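# Clamp the blank matching the master's width in the vise

## Task

Identify the plain metal blank whose width equals that of the dark setting master. Place it in the vise resting on the two loose low bars between the jaws, with both bars still standing upright at the end. The blank must sit flush against the fixed jaw (the end block without hoses) and flush against the work stop (the short rod between the jaws). Neither the setting master nor any other blank may be left visibly tipped over.

## Robot and tools

Robot: one custom six-joint arm with a two-finger parallel gripper and a wrist camera. Upper arm 428 mm (shoulder to elbow), forearm 505 mm (elbow to wrist pitch), with the forearm axis offset 150 mm from the elbow axis. Joints from base outward: waist, shoulder, elbow, forearm roll, wrist pitch, wrist roll; Joint positions lists them in that order, with the gripper's measured opening in metres last.

Frame: every pose, velocity and target uses the scene frame. Its origin lies on the table top straight below the arm base; +z is up, and +y is to the left when facing along +x. The base root sits at (0, 0, +0.091) m with quat_wxyz (+0.961, +0.218, +0.172, -0.001), so it is tilted relative to the table. Reported hand pose can be off by a few cm, more at long reach.

Gripper: fingers point along the gripper's +z and close along its y. end_effector_position is the point between the pads when closed, roughly 2 cm behind the fingertips; closing pushes the tips about 10 mm further along +z, mostly while the pads are over 40 mm apart. Opening is a number from -1 (closed) to +1 (fully open, 0.084 m). To hold something, keep commanding an opening well below grip_measured; a lower number squeezes harder (about 24 N per pad at most). A 0 is itself a command, so resend the current value to leave the fingers alone.

execute_actions(actions, cameras): actions is a list of actions; each action is a table of 1 to 15 rows, each row played for one 1/30 s control step; a short table repeats its last row to make 15 steps. A row is 8 numbers: x, y, z (absolute target position in metres, scene frame), qw, qx, qy, qz (absolute target orientation, w first), opening (-1 to 1). Resend the orientation in every row to keep it. An action is rejected if its target lies over 0.6 m from where the gripper is at that action's start along any gripper axis; the whole call is rejected if any action is malformed or the first fails that check against the last reported state. Every control step the controller limits the commanded pose to within 70 mm and 16 degrees of the measured one, so one action may fall short; the result's Hand target line shows where the arm is headed, and you send the remainder next. An empty actions list just returns status and images. cameras: list of names (cam_head_left, cam_head_right, cam_high, cam_low, cam_wrist); omitted, null or ["all"] gives all, [] gives none, an unknown name voids the call.

move(target, speed, blend, opening_speed, blocking, cameras): steers the gripper in a straight line from its Hand target to an absolute scene-frame pose. target is one 8-number row as above or a list of up to 15 such rows (no 0.6 m limit), all sharing 10 s. speed: m/s, 0.002 to 0.5, default 0.25, one value or one per leg; rotation capped at twice that in rad/s. blend: corner rounding in metres per waypoint, default 0 (stop at each). opening_speed: rate of the opening command per second on the -1..1 scale, at least 0.2. A new opening on a later waypoint is applied only after the arm stops there. blocking=false returns after about 0.5 s while motion continues; a new move replaces a running one. The path ignores obstacles; faster moves hit harder and a target set beyond a contact presses harder. The result adds a move: line: done (settled within 3 mm and 2 degrees), off_target, moving, held or fault, plus limits such as paced (pose clipped) or held (steps withheld). Neither done nor off_target tells you about contact.

wait(seconds 0 to 10): lets time pass holding the last command; a running move keeps going. stop(): brakes a running move. read_state(): current state (poses, joints, grips, torques, velocities) with no images, plus step readings of the last robot call; results otherwise omit state. zoom_image(camera, region [x0, y0, x1, y1] pixels, at most 504x504) gives a closer view of a camera's latest image; all images are 672x504. show_instructions(): shows the reference job sheet. clear_fault(): clears a reported torque fault. read_manual(section "licences"): licence text. finished_scene(scene): ends the current scene; pass its integer number, shown at the end of each result.

Result lines: status text and images; a joint's velocities read "within noise" when it is still. Wrist depth is a 7x7 grid of median distances in mm (195 to 3000), rows split by " / ", "-" meaning no value. Joint torques are total drive output with offsets and noise; positive means toward larger joint numbers.

Limits and hazards: contact torque at a joint's limit (waist 55.2, shoulder 55.2, elbow 46, forearm roll 24.8, wrist pitch 15, wrist roll 16.6 N m; held weight counts) causes a torque fault: the arm backs off and halts until clear_fault. Motors heat when holding loads, stretched out or pushing against something; MOTOR HOT appears at 65 °C and brakes lock at 80 °C for 30 to 60 s or more. Keep paths away from the arm's own base and the region near the waist axis, or the shoulder posture may flip. A blocked arm keeps pressing until commanded away. Random tugs may act on held or loose items. Avoid dropping parts, releasing a part that is still moving, slamming, hard hits and strong pushes, knocking over the master, other blanks or the bars, and anything leaving the table. Smooth, gentle motion is preferred.

Each tool is called after ">>>" as name([rows], argument=value, ...), one row to a line, values as JSON.

Reference images:

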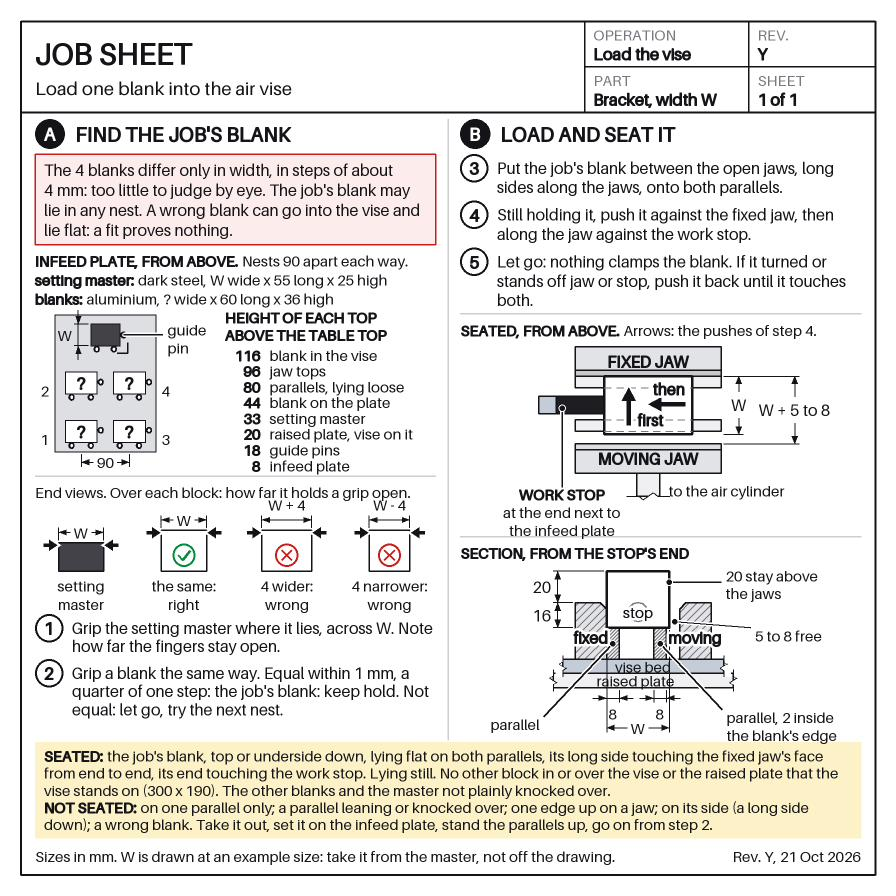

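## Session

>>> execute_actions(actions=[])

>>> read_state()

Scene clock: 0.00 s.
Tool commands: gripper/opening=+1.0

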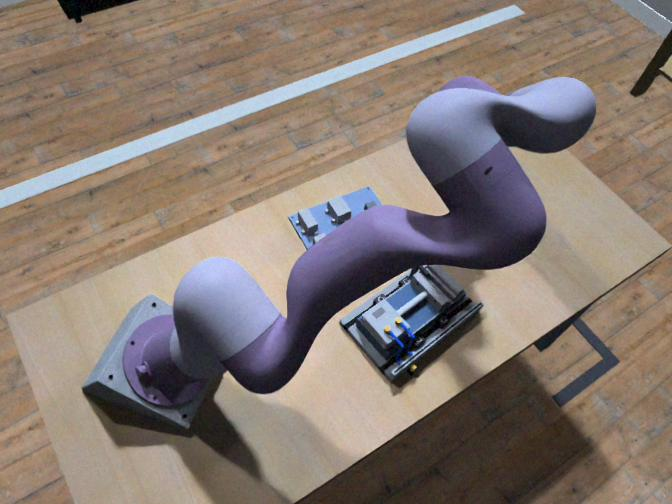

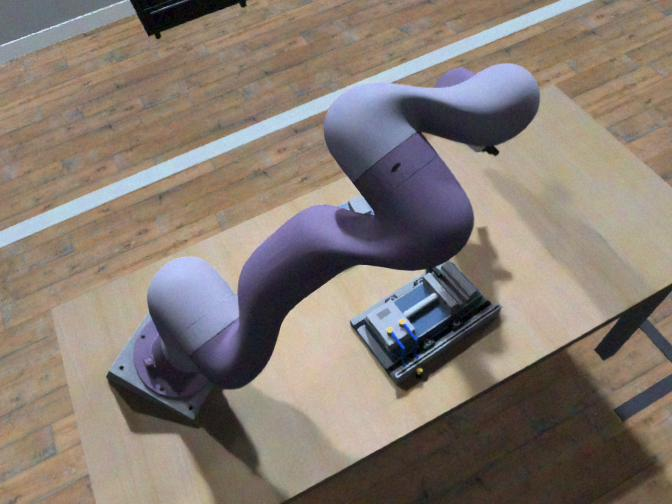

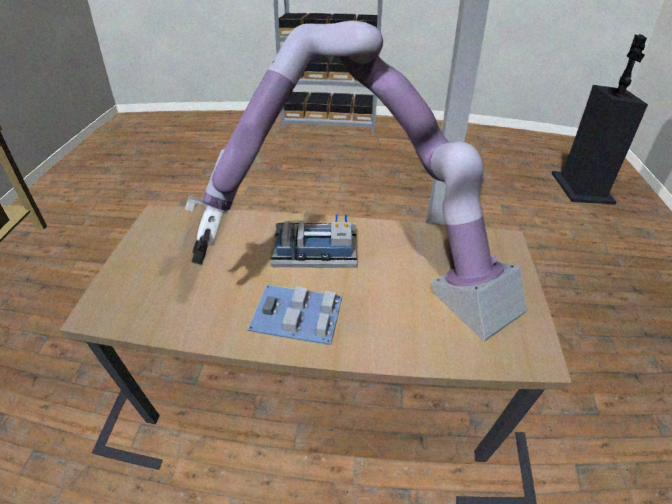

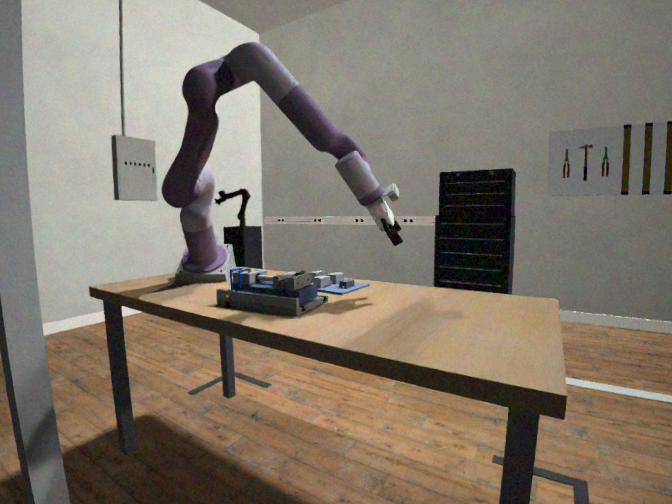

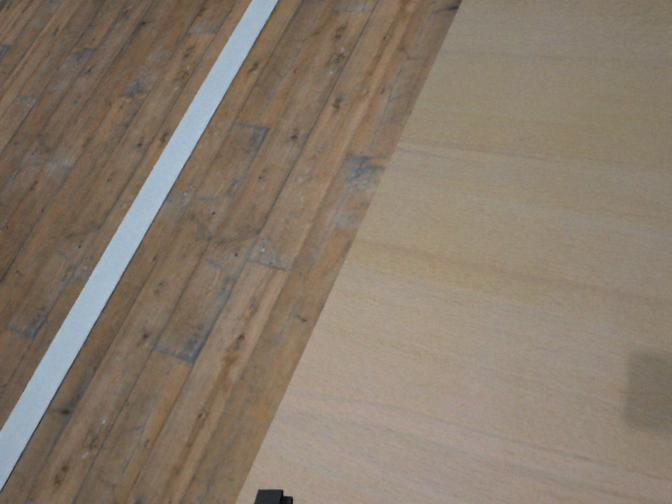

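Scene clock: 0.00 s.
end_effector_position=(+0.8429, +0.1359, +0.2090) grip_measured=+1.00 end_effector_quat_wxyz=(-0.248, +0.932, +0.149, +0.220)
Joint positions: [0.306 -0.428 -1.228 -0.141 -0.111 -0.064 0.084]
Joint velocities: within noise
Joint torques (N m): no reading
Wrist depth (mm): [2442 2156 1916 1772 513 480 442 / 2244 1970 1776 1662 480 451 418 / 1985 1787 1652 1532 453 419 391 / 1861 1674 1529 446 429 398 373 / 1679 1544 1436 420 400 373 355 / 1577 1453 414 400 379 356 336 / 1483 1353 393 381 362 340 322]
Hand target: +0.8429, +0.1359, +0.2090; -0.248, +0.932, +0.149, +0.220
Tool commands: gripper/opening=+1.0

>>> move(target=[0.5, 0.15, 0.45, 0, 1, 0, 0, 1])

>>> read_state()

Scene clock: 9.77 s.
Off the commanded pose: 0.000 m, 0 deg.
move: done

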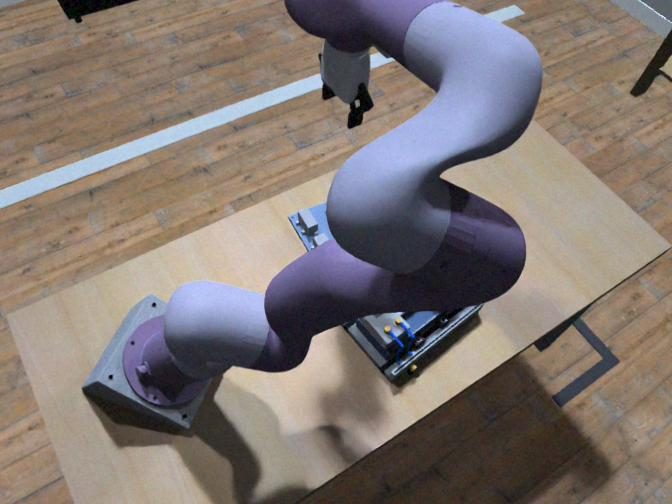

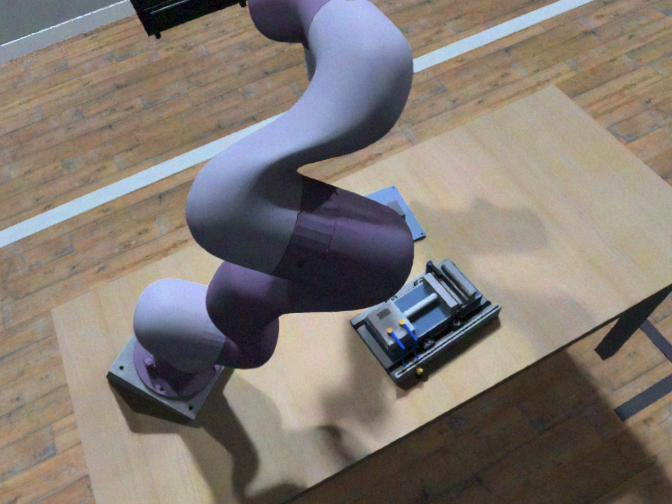

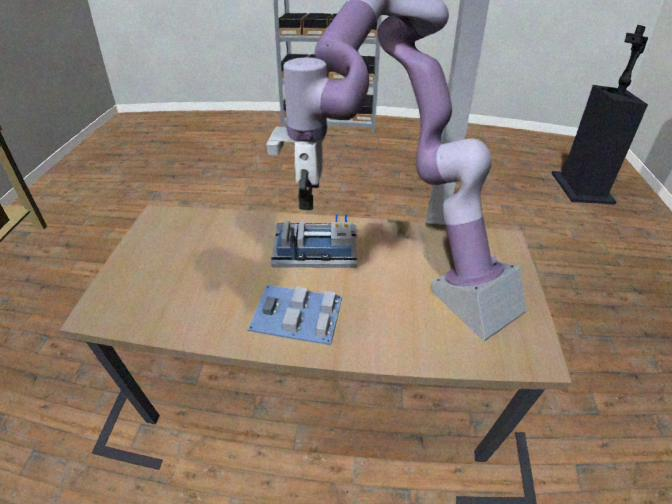

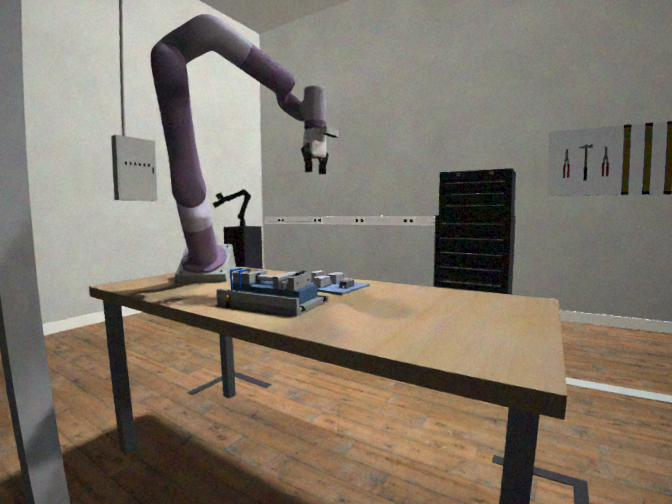

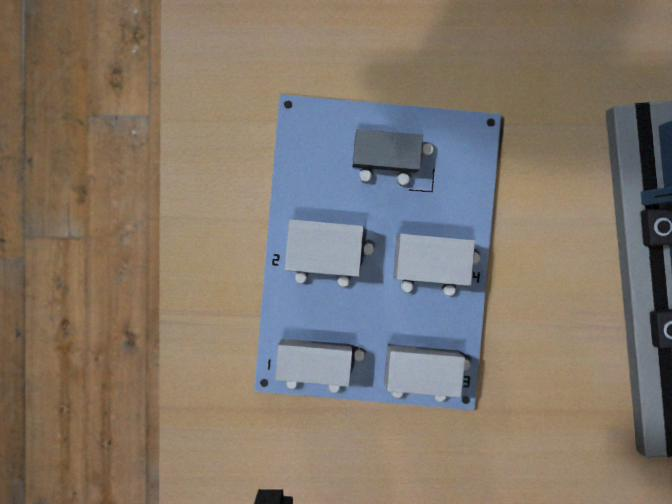

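Scene clock: 9.77 s.
end_effector_position=(+0.5001, +0.1500, +0.4499) grip_measured=+1.00 end_effector_quat_wxyz=(+0.000, +1.000, +0.000, +0.000)
Joint positions: [0.987 -0.037 -0.973 -0.576 -1.194 1.271 0.084]
Joint velocities: within noise
Joint torques (N m): [7.74 9.27 -26.45 0.71 0.26 0.06]
Wrist depth (mm): [1344 1330 583 580 581 582 580 / 1329 1332 581 574 579 580 583 / 1326 1335 582 575 574 580 575 / 1339 1333 585 541 537 582 583 / 1334 1349 578 575 574 583 582 / 1328 1355 584 585 579 584 583 / 1362 1354 586 584 585 586 584]
Hand target: +0.5000, +0.1500, +0.4500; +0.000, +1.000, +0.000, +0.000
Tool commands: gripper/opening=+1.0
Off the commanded pose: 0.000 m, 0 deg.

>>> zoom_image(camera="cam_wrist", region=[250, 90, 510, 285])

>>> zoom_image(camera="cam_wrist", region=[250, 220, 510, 415])

>>> move(target=[0.5, -0.02, 0.5, 0, 1, 0, 0, 1], cameras=["cam_wrist"])

>>> zoom_image(camera="cam_wrist", region=[170, 0, 672, 504])

>>> read_state()

Scaled by 1.938 from the camera's 672x504 image, which has a finer 960x720 frame.

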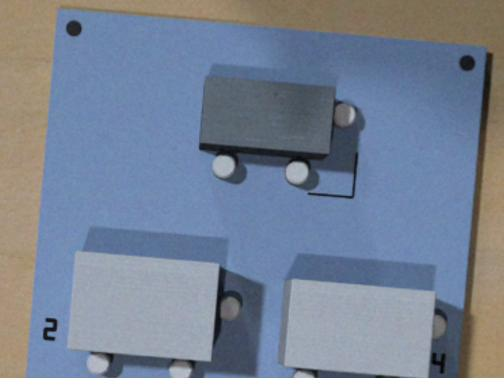

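Scaled by 1.938 from the camera's 672x504 image, which has a finer 960x720 frame.

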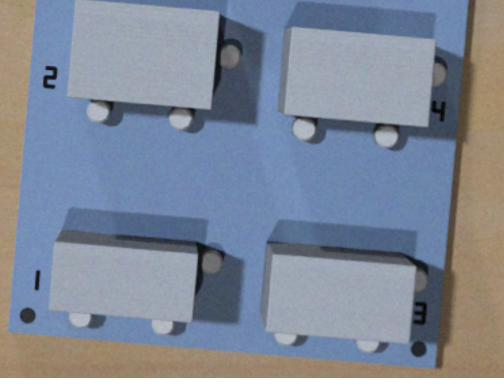

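Scene clock: 23.00 s.
Off the commanded pose: 0.000 m, 0 deg.
move: done
Images, in order: cam_wrist.

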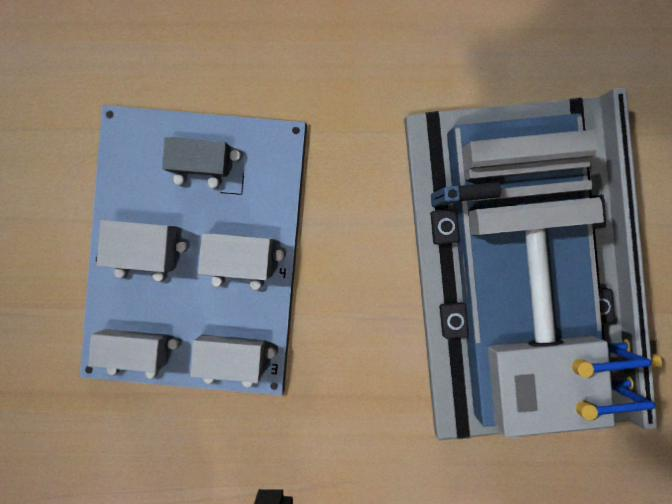

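Scaled by 1.000.

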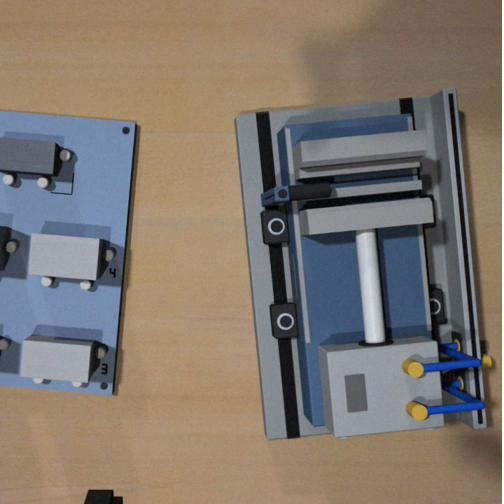

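Scene clock: 23.00 s.
end_effector_position=(+0.5000, -0.0198, +0.4999) grip_measured=+1.00 end_effector_quat_wxyz=(+0.000, +1.000, +0.000, +0.000)
Joint positions: [0.86 0.327 -0.873 -0.565 -1.357 1.024 0.084]
Joint velocities: within noise
Joint torques (N m): [2.01 -0.18 -25.91 0.85 0.19 0.03]
Wrist depth (mm): [630 631 628 631 627 629 629 / 632 631 633 632 630 630 631 / 634 623 625 632 615 539 611 / 634 604 623 632 613 573 615 / 634 627 624 637 613 573 597 / 631 634 633 638 636 539 593 / 637 638 635 636 638 637 638]
Hand target: +0.5000, -0.0200, +0.5000; +0.000, +1.000, +0.000, +0.000
Tool commands: gripper/opening=+1.0
Off the commanded pose: 0.000 m, 0 deg.

>>> move(target=[0.652, 0.141, 0.18, 0, 0.7343, 0.6788, 0, 1], cameras=["cam_wrist", "cam_high"])

>>> read_state()

Scene clock: 83.93 s.
Off the commanded pose: 0.000 m, 0 deg.
move: done
Images, in order: cam_high, cam_wrist.

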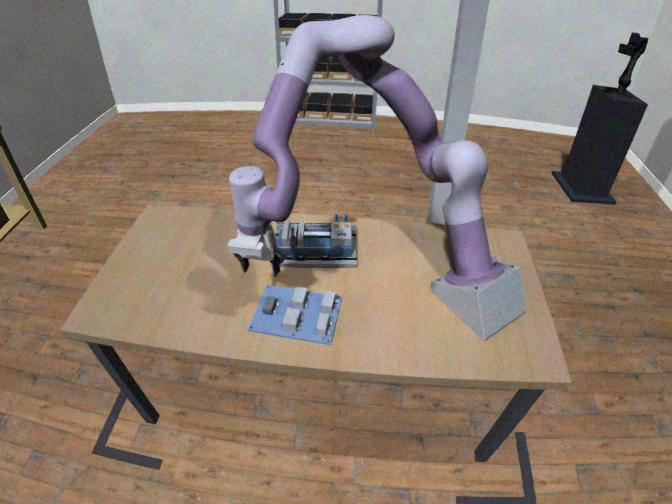

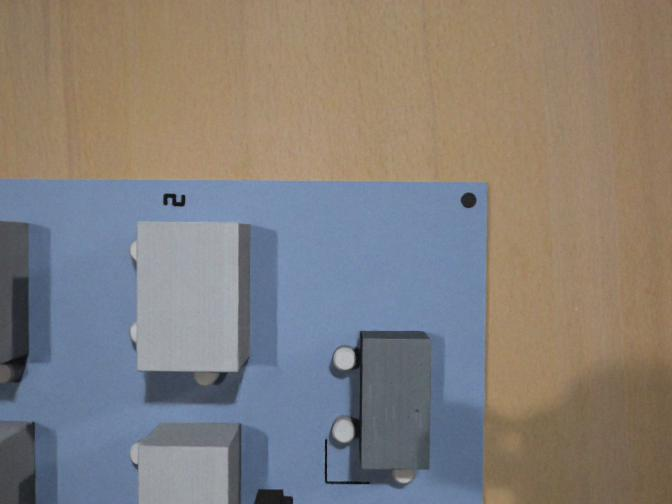

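Scene clock: 83.93 s.
end_effector_position=(+0.6520, +0.1410, +0.1801) grip_measured=+1.00 end_effector_quat_wxyz=(+0.000, +0.734, +0.679, +0.000)
Joint positions: [0.554 -0.435 -1.08 -0.856 -0.777 -0.274 0.084]
Joint velocities: within noise
Joint torques (N m): [13.43 27.5 -20.58 0.45 0.23 0.02]
Wrist depth (mm): [309 310 310 310 310 309 309 / 311 310 310 310 309 309 310 / 310 311 311 310 310 310 310 / 304 267 278 303 303 310 311 / 304 267 279 303 302 312 311 / 304 304 303 304 304 311 312 / 304 274 301 305 304 313 313]
Hand target: +0.6520, +0.1410, +0.1800; +0.000, +0.734, +0.679, +0.000
Tool commands: gripper/opening=+1.0
Off the commanded pose: 0.000 m, 0 deg.

>>> move([
  [0.645, 0.140, 0.18, 0, 0.7343, 0.6788, 0, 1],
  [0.645, 0.140, 0.042, 0, 0.7343, 0.6788, 0, 1],
], cameras=["cam_wrist"])

>>> move(target=[0.645, 0.140, 0.042, 0, 0.7343, 0.6788, 0, -0.8], opening_speed=1, cameras=["cam_wrist"])

>>> read_state()

Scene clock: 110.23 s.
Off the commanded pose: 0.000 m, 0 deg.
move: done
Images, in order: cam_wrist.

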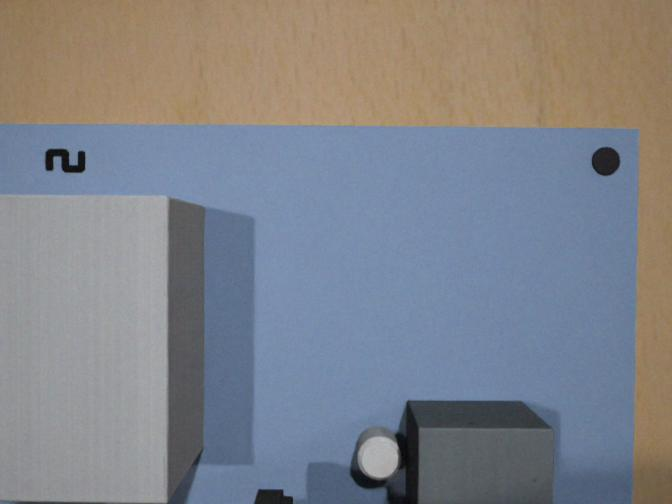

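Scene clock: 112.23 s.
Off the commanded pose: 0.000 m, 0 deg.
move: done
Images, in order: cam_wrist.

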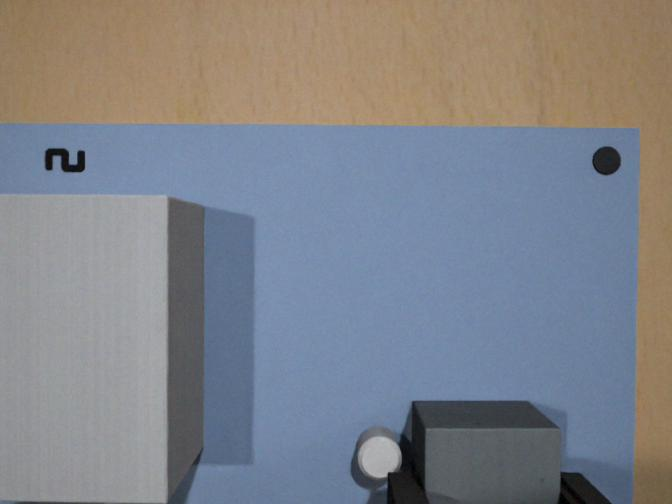

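Scene clock: 112.23 s.
end_effector_position=(+0.6451, +0.1400, +0.0420) grip_measured=-0.36 end_effector_quat_wxyz=(+0.000, +0.734, +0.679, +0.000)
Joint positions: [0.437 -0.636 -1.089 -1.106 -0.619 -0.079 0.028]
Joint velocities: within noise
Joint torques (N m): [15.27 32.32 -16.96 0.33 0.16 0.05]
Wrist depth (mm): [- - - - - - - / - - - - - - - / - - - - - - - / - - - - - - - / - - - - - - - / - - - - - - - / - - - - - - -]
Hand target: +0.6450, +0.1400, +0.0420; +0.000, +0.734, +0.679, +0.000
Tool commands: gripper/opening=-0.8
Off the commanded pose: 0.000 m, 0 deg.

>>> move([
  [0.645, 0.140, 0.042, 0, 0.7343, 0.6788, 0, 0.5],
  [0.645, 0.140, 0.11, 0, 0.7343, 0.6788, 0, 0.5],
  [0.468, 0.1976, 0.13, 0, 0.7343, 0.6788, 0, 0.5],
  [0.468, 0.1976, 0.051, 0, 0.7343, 0.6788, 0, 0.5],
], blend=[0,0.03,0.03,0], opening_speed=2, cameras=["cam_wrist","cam_high"])

>>> move(target=[0.468, 0.1976, 0.051, 0, 0.7343, 0.6788, 0, -0.8], opening_speed=1, cameras=["cam_wrist","cam_high"])

>>> read_state()

Scene clock: 127.30 s.
Off the commanded pose: 0.000 m, 0 deg.
move: done
Images, in order: cam_high, cam_wrist.

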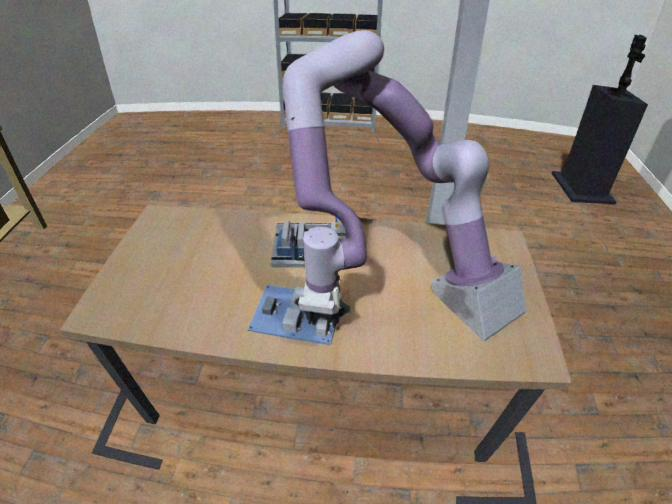

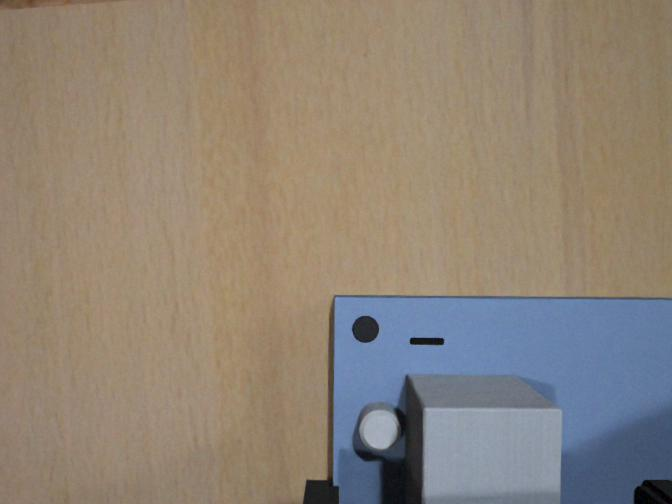

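Scene clock: 128.80 s.
Off the commanded pose: 0.000 m, 0 deg.
move: done
Images, in order: cam_high, cam_wrist.

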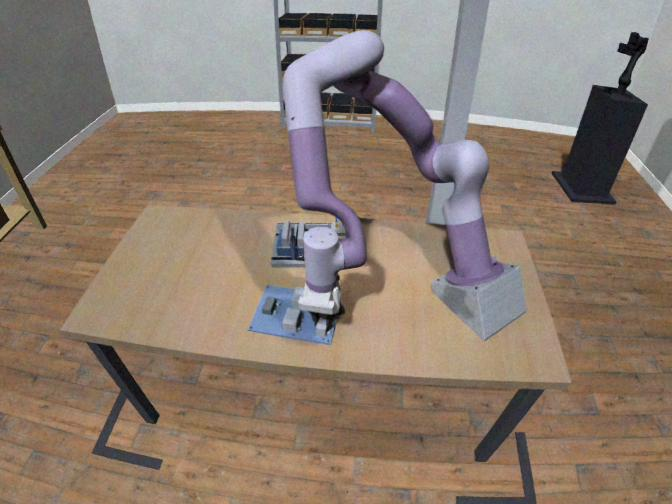

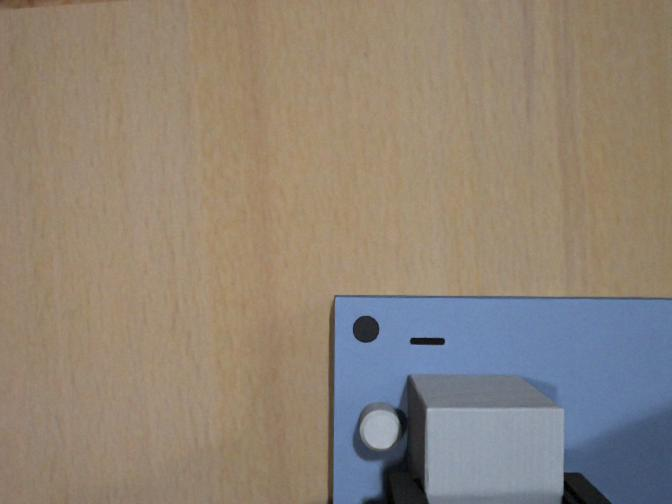

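Scene clock: 128.80 s.
end_effector_position=(+0.4680, +0.1976, +0.0510) grip_measured=-0.36 end_effector_quat_wxyz=(+0.000, +0.734, +0.679, +0.000)
Joint positions: [0.66 -0.618 -0.807 -1.289 -0.588 0.399 0.029]
Joint velocities: within noise
Joint torques (N m): [11.4 24.46 -13.7 0.32 0.11 0.08]
Wrist depth (mm): [- - - - - - - / - - - - - - - / - - - - - - - / - - - - - - - / - - - - - - - / - - - - - - - / - - - - - - -]
Hand target: +0.4680, +0.1976, +0.0510; +0.000, +0.734, +0.679, +0.000
Tool commands: gripper/opening=-0.8
Off the commanded pose: 0.000 m, 0 deg.

>>> move([
  [0.468, 0.1976, 0.20, 0, 0.7343, 0.6788, 0, -0.8],
  [0.61, -0.19, 0.25, 0, 0.6671, 0.7449, 0, -0.8],
], blend=[0.04,0], cameras=["cam_wrist","cam_head_left","cam_low"])

>>> zoom_image(camera="cam_wrist", region=[150, 60, 650, 435])

>>> read_state()

Scene clock: 150.07 s.
Off the commanded pose: 0.000 m, 0 deg.
move: done
Images, in order: cam_head_left, cam_low, cam_wrist.

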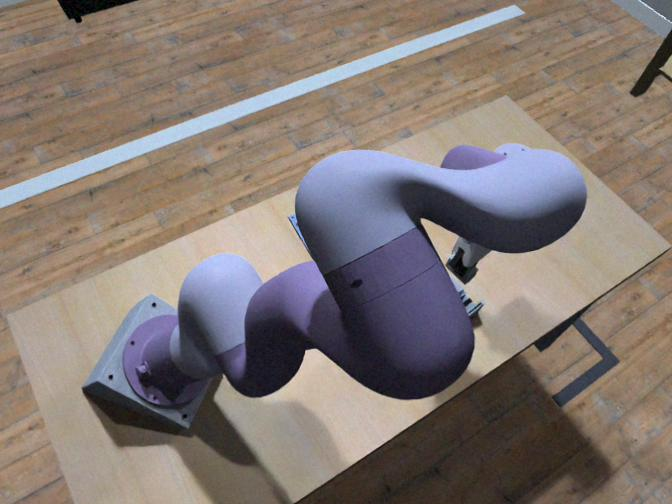

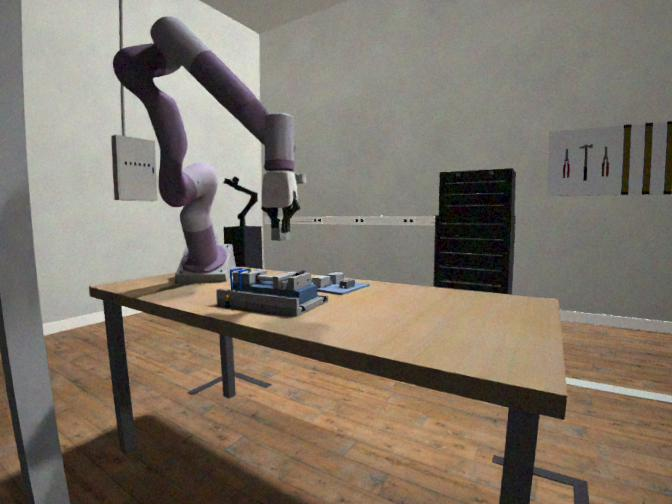

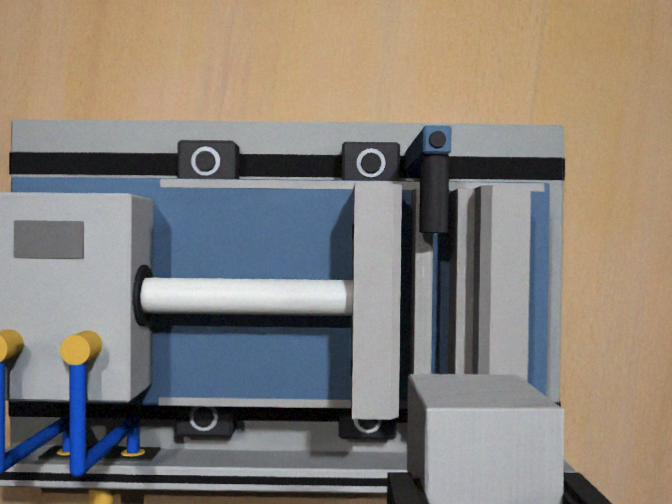

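Scaled by 1.008 from the camera's 672x504 image, which has a finer 960x720 frame.

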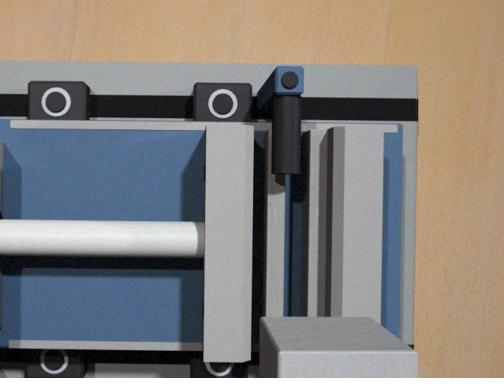

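Scene clock: 150.07 s.
end_effector_position=(+0.6100, -0.1899, +0.2500) grip_measured=-0.36 end_effector_quat_wxyz=(+0.000, +0.667, +0.745, +0.000)
Joint positions: [0.103 0.169 -0.798 -0.7 -0.773 -1.116 0.029]
Joint velocities: within noise
Joint torques (N m): [3.76 19.04 -23.99 0.47 0.24 0.03]
Wrist depth (mm): [380 380 379 379 380 379 378 / 381 380 380 380 379 379 379 / 361 344 345 320 288 359 380 / 286 321 321 321 301 320 382 / 286 297 322 299 301 362 382 / 286 323 323 - - 363 381 / 334 338 341 - - 361 382]
Hand target: +0.6100, -0.1900, +0.2500; +0.000, +0.667, +0.745, +0.000
Tool commands: gripper/opening=-0.8
Off the commanded pose: 0.000 m, 0 deg.

>>> zoom_image(camera="cam_wrist", region=[380, 170, 540, 290])

>>> zoom_image(camera="cam_wrist", region=[380, 290, 580, 440])

Scaled by 3.150 from the camera's 672x504 image, which has a finer 960x720 frame.

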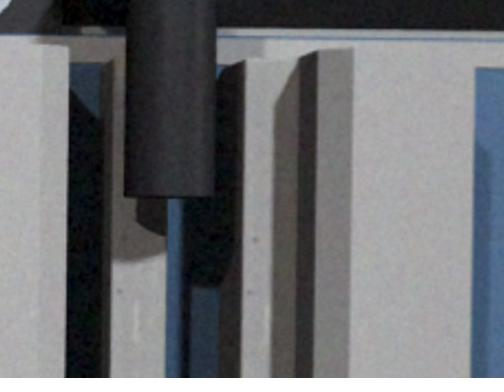

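Scaled by 2.520 from the camera's 672x504 image, which has a finer 960x720 frame.

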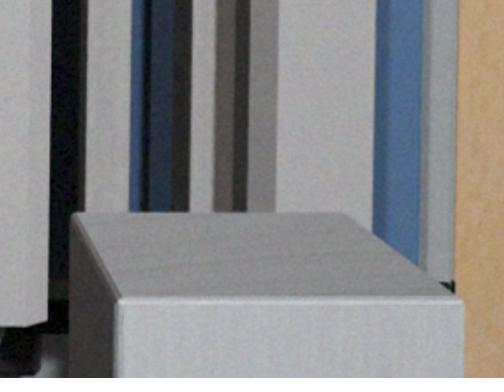

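>>> move(target=[0.6189, -0.1504, 0.15, 0, 0.6724, 0.7402, 0, -0.8], speed=0.12, cameras=["cam_wrist","cam_low"])

>>> zoom_image(camera="cam_wrist", region=[340, 290, 625, 504])

Scene clock: 214.07 s.
Off the commanded pose: 0.000 m, 0 deg.
move: done
Images, in order: cam_low, cam_wrist.

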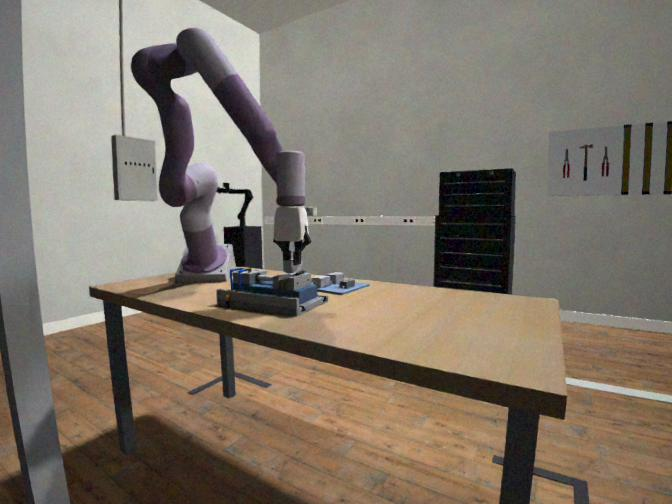

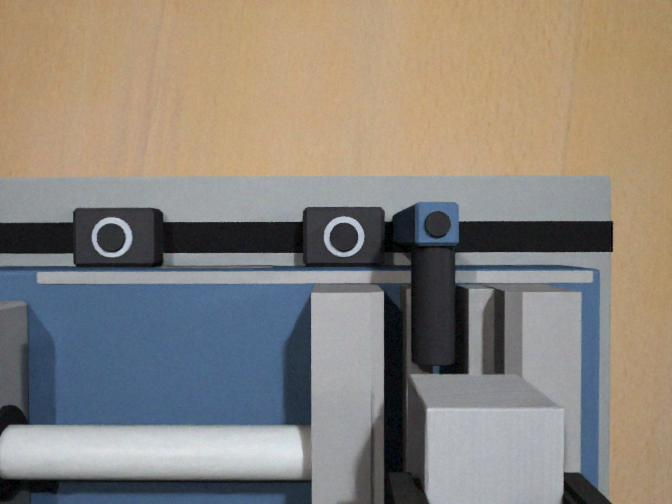

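Scaled by 1.768 from the camera's 672x504 image, which has a finer 960x720 frame.

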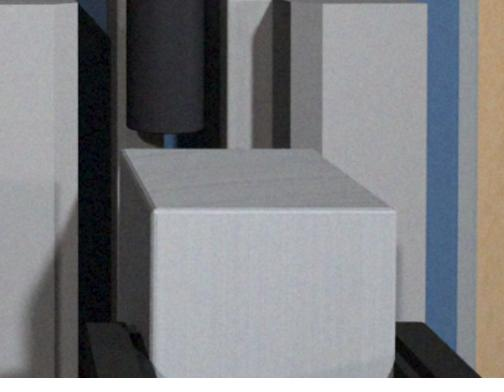

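>>> move([
  [0.6173, -0.1526, 0.15, 0, 0.6724, 0.7402, 0, -0.8],
  [0.6173, -0.1526, 0.1255, 0, 0.6724, 0.7402, 0, -0.8],
], speed=0.05, blend=[0.002,0], cameras=["cam_wrist"])

>>> zoom_image(camera="cam_wrist", region=[340, 290, 625, 504])

>>> read_state()

Scene clock: 229.00 s.
Off the commanded pose: 0.000 m, 0 deg.
move: done; blend cut to 0.0014 m at target 1
Images, in order: cam_wrist.

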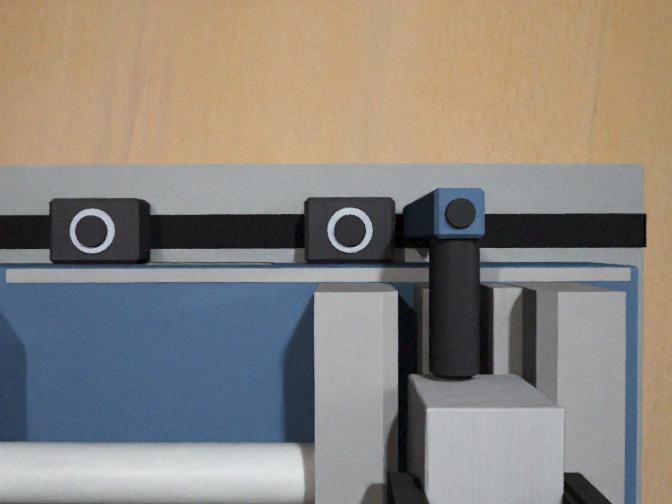

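Scaled by 1.768 from the camera's 672x504 image, which has a finer 960x720 frame.

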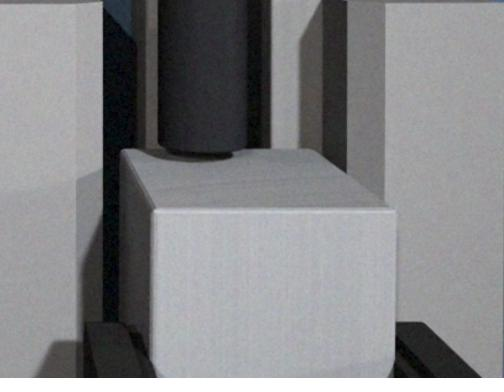

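Scene clock: 229.00 s.
end_effector_position=(+0.6173, -0.1526, +0.1256) grip_measured=-0.36 end_effector_quat_wxyz=(+0.000, +0.672, +0.740, +0.000)
Joint positions: [0.055 -0.085 -0.792 -0.943 -0.569 -0.835 0.029]
Joint velocities: within noise
Joint torques (N m): [6.23 24.45 -18.56 0.56 0.22 0.08]
Wrist depth (mm): [256 256 255 255 255 255 255 / 256 256 256 255 255 256 255 / 237 236 236 236 255 236 236 / 220 221 236 218 - 236 236 / 197 197 197 - - - 236 / 198 197 197 - - - 237 / 198 198 197 - - - 237]
Hand target: +0.6173, -0.1526, +0.1255; +0.000, +0.672, +0.740, +0.000
Tool commands: gripper/opening=-0.8
Off the commanded pose: 0.000 m, 0 deg.

>>> move(target=[0.6173, -0.1526, 0.1227, 0, 0.6724, 0.7402, 0, -0.8], speed=0.02, cameras=[])

>>> read_state()

>>> move(target=[0.6218, -0.1521, 0.1229, 0, 0.6724, 0.7402, 0, -0.8], speed=0.015, cameras=["cam_wrist"])

>>> read_state()

>>> zoom_image(camera="cam_wrist", region=[340, 290, 625, 504])

Scene clock: 243.23 s.
Off the commanded pose: 0.000 m, 0 deg.
move: done

Scene clock: 243.23 s.
end_effector_position=(+0.6173, -0.1526, +0.1231) grip_measured=-0.36 end_effector_quat_wxyz=(+0.000, +0.672, +0.740, +0.000) end_effector_velocity=(+0.001, +0.000, +0.000) end_effector_angular_velocity=(+0.000, -0.002, -0.003)
Joint positions: [0.053 -0.089 -0.792 -0.949 -0.565 -0.83 0.029]
Joint velocities: [0 -0.001 -0.001 -0.002 0.001 0.005 0]
Joint torques (N m): [2.87 18.74 -18.4 -0.18 1.22 0.09]
Wrist depth (mm): [253 253 252 253 253 253 251 / 253 254 253 253 253 253 253 / 233 234 234 234 253 233 233 / 234 231 234 217 - 233 233 / - - - - - - 254 / - - - - - - 254 / - - - - - - 255]
Hand target: +0.6173, -0.1526, +0.1227; +0.000, +0.672, +0.740, +0.000
Tool commands: gripper/opening=-0.8
Off the commanded pose: 0.000 m, 0 deg.

Scene clock: 243.97 s.
Off the commanded pose: 0.001 m, 0 deg.
move: done
Images, in order: cam_wrist.

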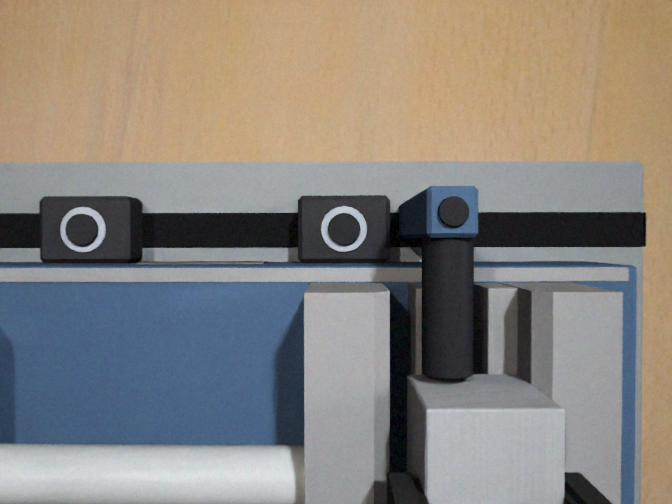

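Scene clock: 243.97 s.
end_effector_position=(+0.6205, -0.1524, +0.1225) grip_measured=-0.36 end_effector_quat_wxyz=(-0.001, +0.672, +0.740, -0.002)
Joint positions: [0.054 -0.097 -0.802 -0.944 -0.57 -0.835 0.029]
Joint velocities: within noise
Joint torques (N m): [5.28 21.28 -30.2 -0.97 6.17 0.41]
Wrist depth (mm): [253 253 252 252 251 251 251 / 253 253 252 252 252 251 251 / 234 233 233 233 232 232 232 / 218 233 233 217 - 233 232 / - - - - - - 253 / - - - - - - 253 / - - - - - - 254]
Hand target: +0.6218, -0.1521, +0.1229; +0.000, +0.672, +0.740, +0.000
Tool commands: gripper/opening=-0.8
Off the commanded pose: 0.001 m, 0 deg.

Scaled by 1.768 from the camera's 672x504 image, which has a finer 960x720 frame.

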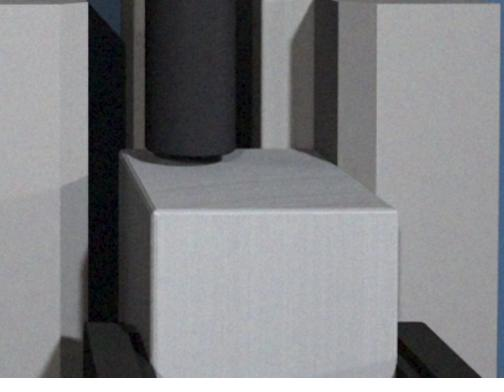

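>>> move(target=[0.6210, -0.1477, 0.1231, 0, 0.6724, 0.7402, 0, -0.8], speed=0.015, cameras=["cam_wrist"])

>>> read_state()

>>> zoom_image(camera="cam_wrist", region=[340, 290, 625, 504])

Scene clock: 257.77 s.
Off the commanded pose: 0.002 m, 0 deg.
move: done
Images, in order: cam_wrist.

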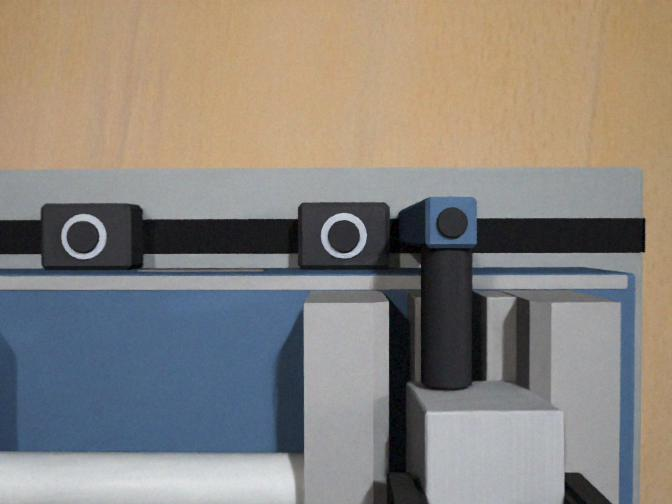

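Scene clock: 257.77 s.
end_effector_position=(+0.6203, -0.1493, +0.1235) grip_measured=-0.35 end_effector_quat_wxyz=(+0.000, +0.673, +0.740, -0.004)
Joint positions: [0.062 -0.099 -0.802 -0.948 -0.577 -0.823 0.029]
Joint velocities: within noise
Joint torques (N m): [13.22 19.48 -25.13 1.03 10.07 0.45]
Wrist depth (mm): [253 253 253 252 252 252 251 / 253 253 253 253 252 251 251 / 254 235 253 253 234 233 234 / 218 219 234 216 233 233 232 / 195 - - - - - 253 / 196 196 - - - - 254 / 196 196 - - - - 255]
Hand target: +0.6210, -0.1477, +0.1231; +0.000, +0.672, +0.740, +0.000
Tool commands: gripper/opening=-0.8
Off the commanded pose: 0.002 m, 0 deg.

Scaled by 1.768 from the camera's 672x504 image, which has a finer 960x720 frame.

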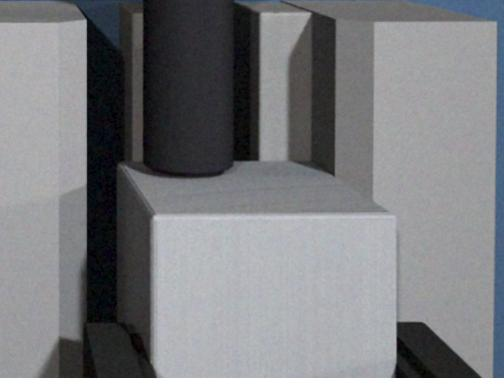

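>>> move(target=[0.6207, -0.1491, 0.1231, 0, 0.6724, 0.7402, 0, -0.8], cameras=[])

>>> move(target=[0.6207, -0.1491, 0.1231, 0, 0.6724, 0.7402, 0, 0.0], opening_speed=0.6, cameras=["cam_wrist"])

>>> zoom_image(camera="cam_wrist", region=[340, 290, 625, 504])

>>> read_state()

Scene clock: 266.00 s.
Off the commanded pose: 0.001 m, 0 deg.
move: done

Scene clock: 267.60 s.
Off the commanded pose: 0.000 m, 0 deg.
move: done
Images, in order: cam_wrist.

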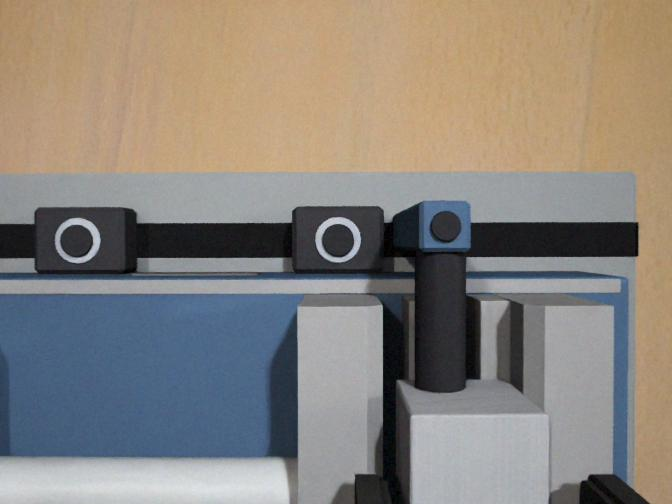

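Scaled by 1.768 from the camera's 672x504 image, which has a finer 960x720 frame.

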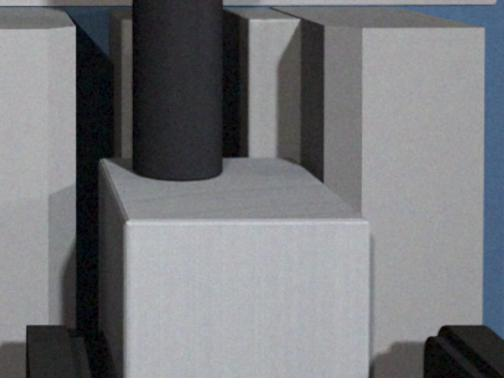

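Scene clock: 267.60 s.
end_effector_position=(+0.6208, -0.1491, +0.1231) grip_measured=-0.01 end_effector_quat_wxyz=(+0.000, +0.672, +0.740, +0.000)
Joint positions: [0.059 -0.098 -0.801 -0.948 -0.568 -0.826 0.044]
Joint velocities: within noise
Joint torques (N m): [6.58 23.76 -17.52 0.65 0.16 0]
Wrist depth (mm): [253 253 253 253 252 252 253 / 254 253 253 253 253 253 253 / 254 234 253 253 253 233 254 / 219 219 234 218 233 234 234 / - - - - - - 254 / - - - - - - 255 / - - - - - - 255]
Hand target: +0.6207, -0.1491, +0.1231; +0.000, +0.672, +0.740, +0.000
Tool commands: gripper/opening=+0.0
Off the commanded pose: 0.000 m, 0 deg.

>>> move([
  [0.6207, -0.1491, 0.1203, 0, 0.6724, 0.7402, 0, -0.13],
  [0.6252, -0.1486, 0.1203, 0, 0.6724, 0.7402, 0, -0.13],
], speed=0.015, opening_speed=0.6, cameras=["cam_wrist"])

>>> zoom_image(camera="cam_wrist", region=[340, 290, 625, 504])

>>> read_state()

Scene clock: 293.67 s.
Off the commanded pose: 0.001 m, 0 deg.
move: done
Images, in order: cam_wrist.

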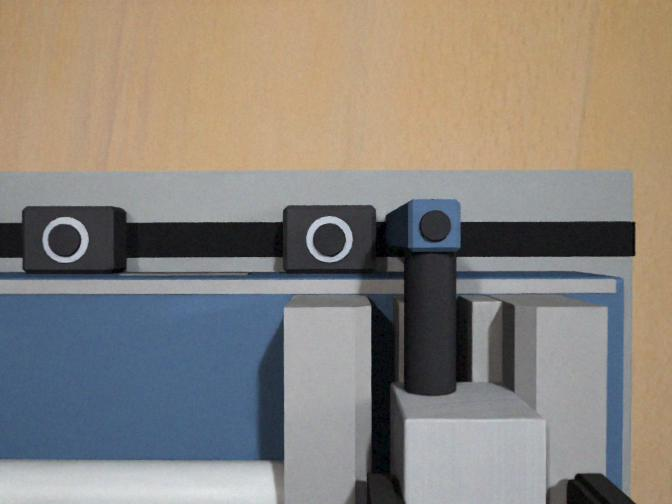

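Scaled by 1.768 from the camera's 672x504 image, which has a finer 960x720 frame.

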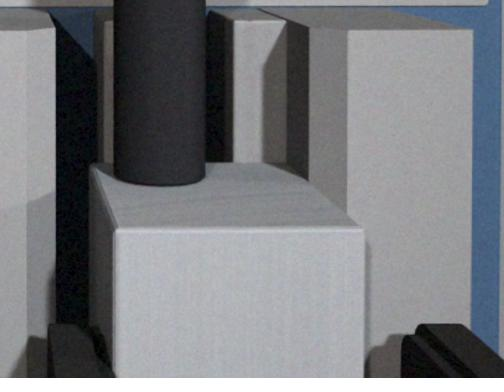

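Scene clock: 293.67 s.
end_effector_position=(+0.6242, -0.1488, +0.1200) grip_measured=-0.14 end_effector_quat_wxyz=(+0.000, +0.672, +0.740, -0.001) end_effector_velocity=(+0.002, +0.000, +0.001) end_effector_angular_velocity=(+0.000, -0.002, +0.000)
Joint positions: [0.058 -0.111 -0.811 -0.949 -0.569 -0.825 0.038]
Joint velocities: [0.001 -0.002 -0.005 0.002 -0.001 -0.002 0.001]
Joint torques (N m): [6.96 24.87 -24.14 -0.13 2.81 0.21]
Wrist depth (mm): [250 250 250 250 249 249 249 / 250 250 250 250 250 249 249 / 251 231 250 250 250 230 249 / 214 225 231 216 230 230 250 / - - - - - - 250 / - - - - - - 252 / - - - - - - 252]
Hand target: +0.6252, -0.1486, +0.1203; +0.000, +0.672, +0.740, +0.000
Tool commands: gripper/opening=-0.13
Off the commanded pose: 0.001 m, 0 deg.


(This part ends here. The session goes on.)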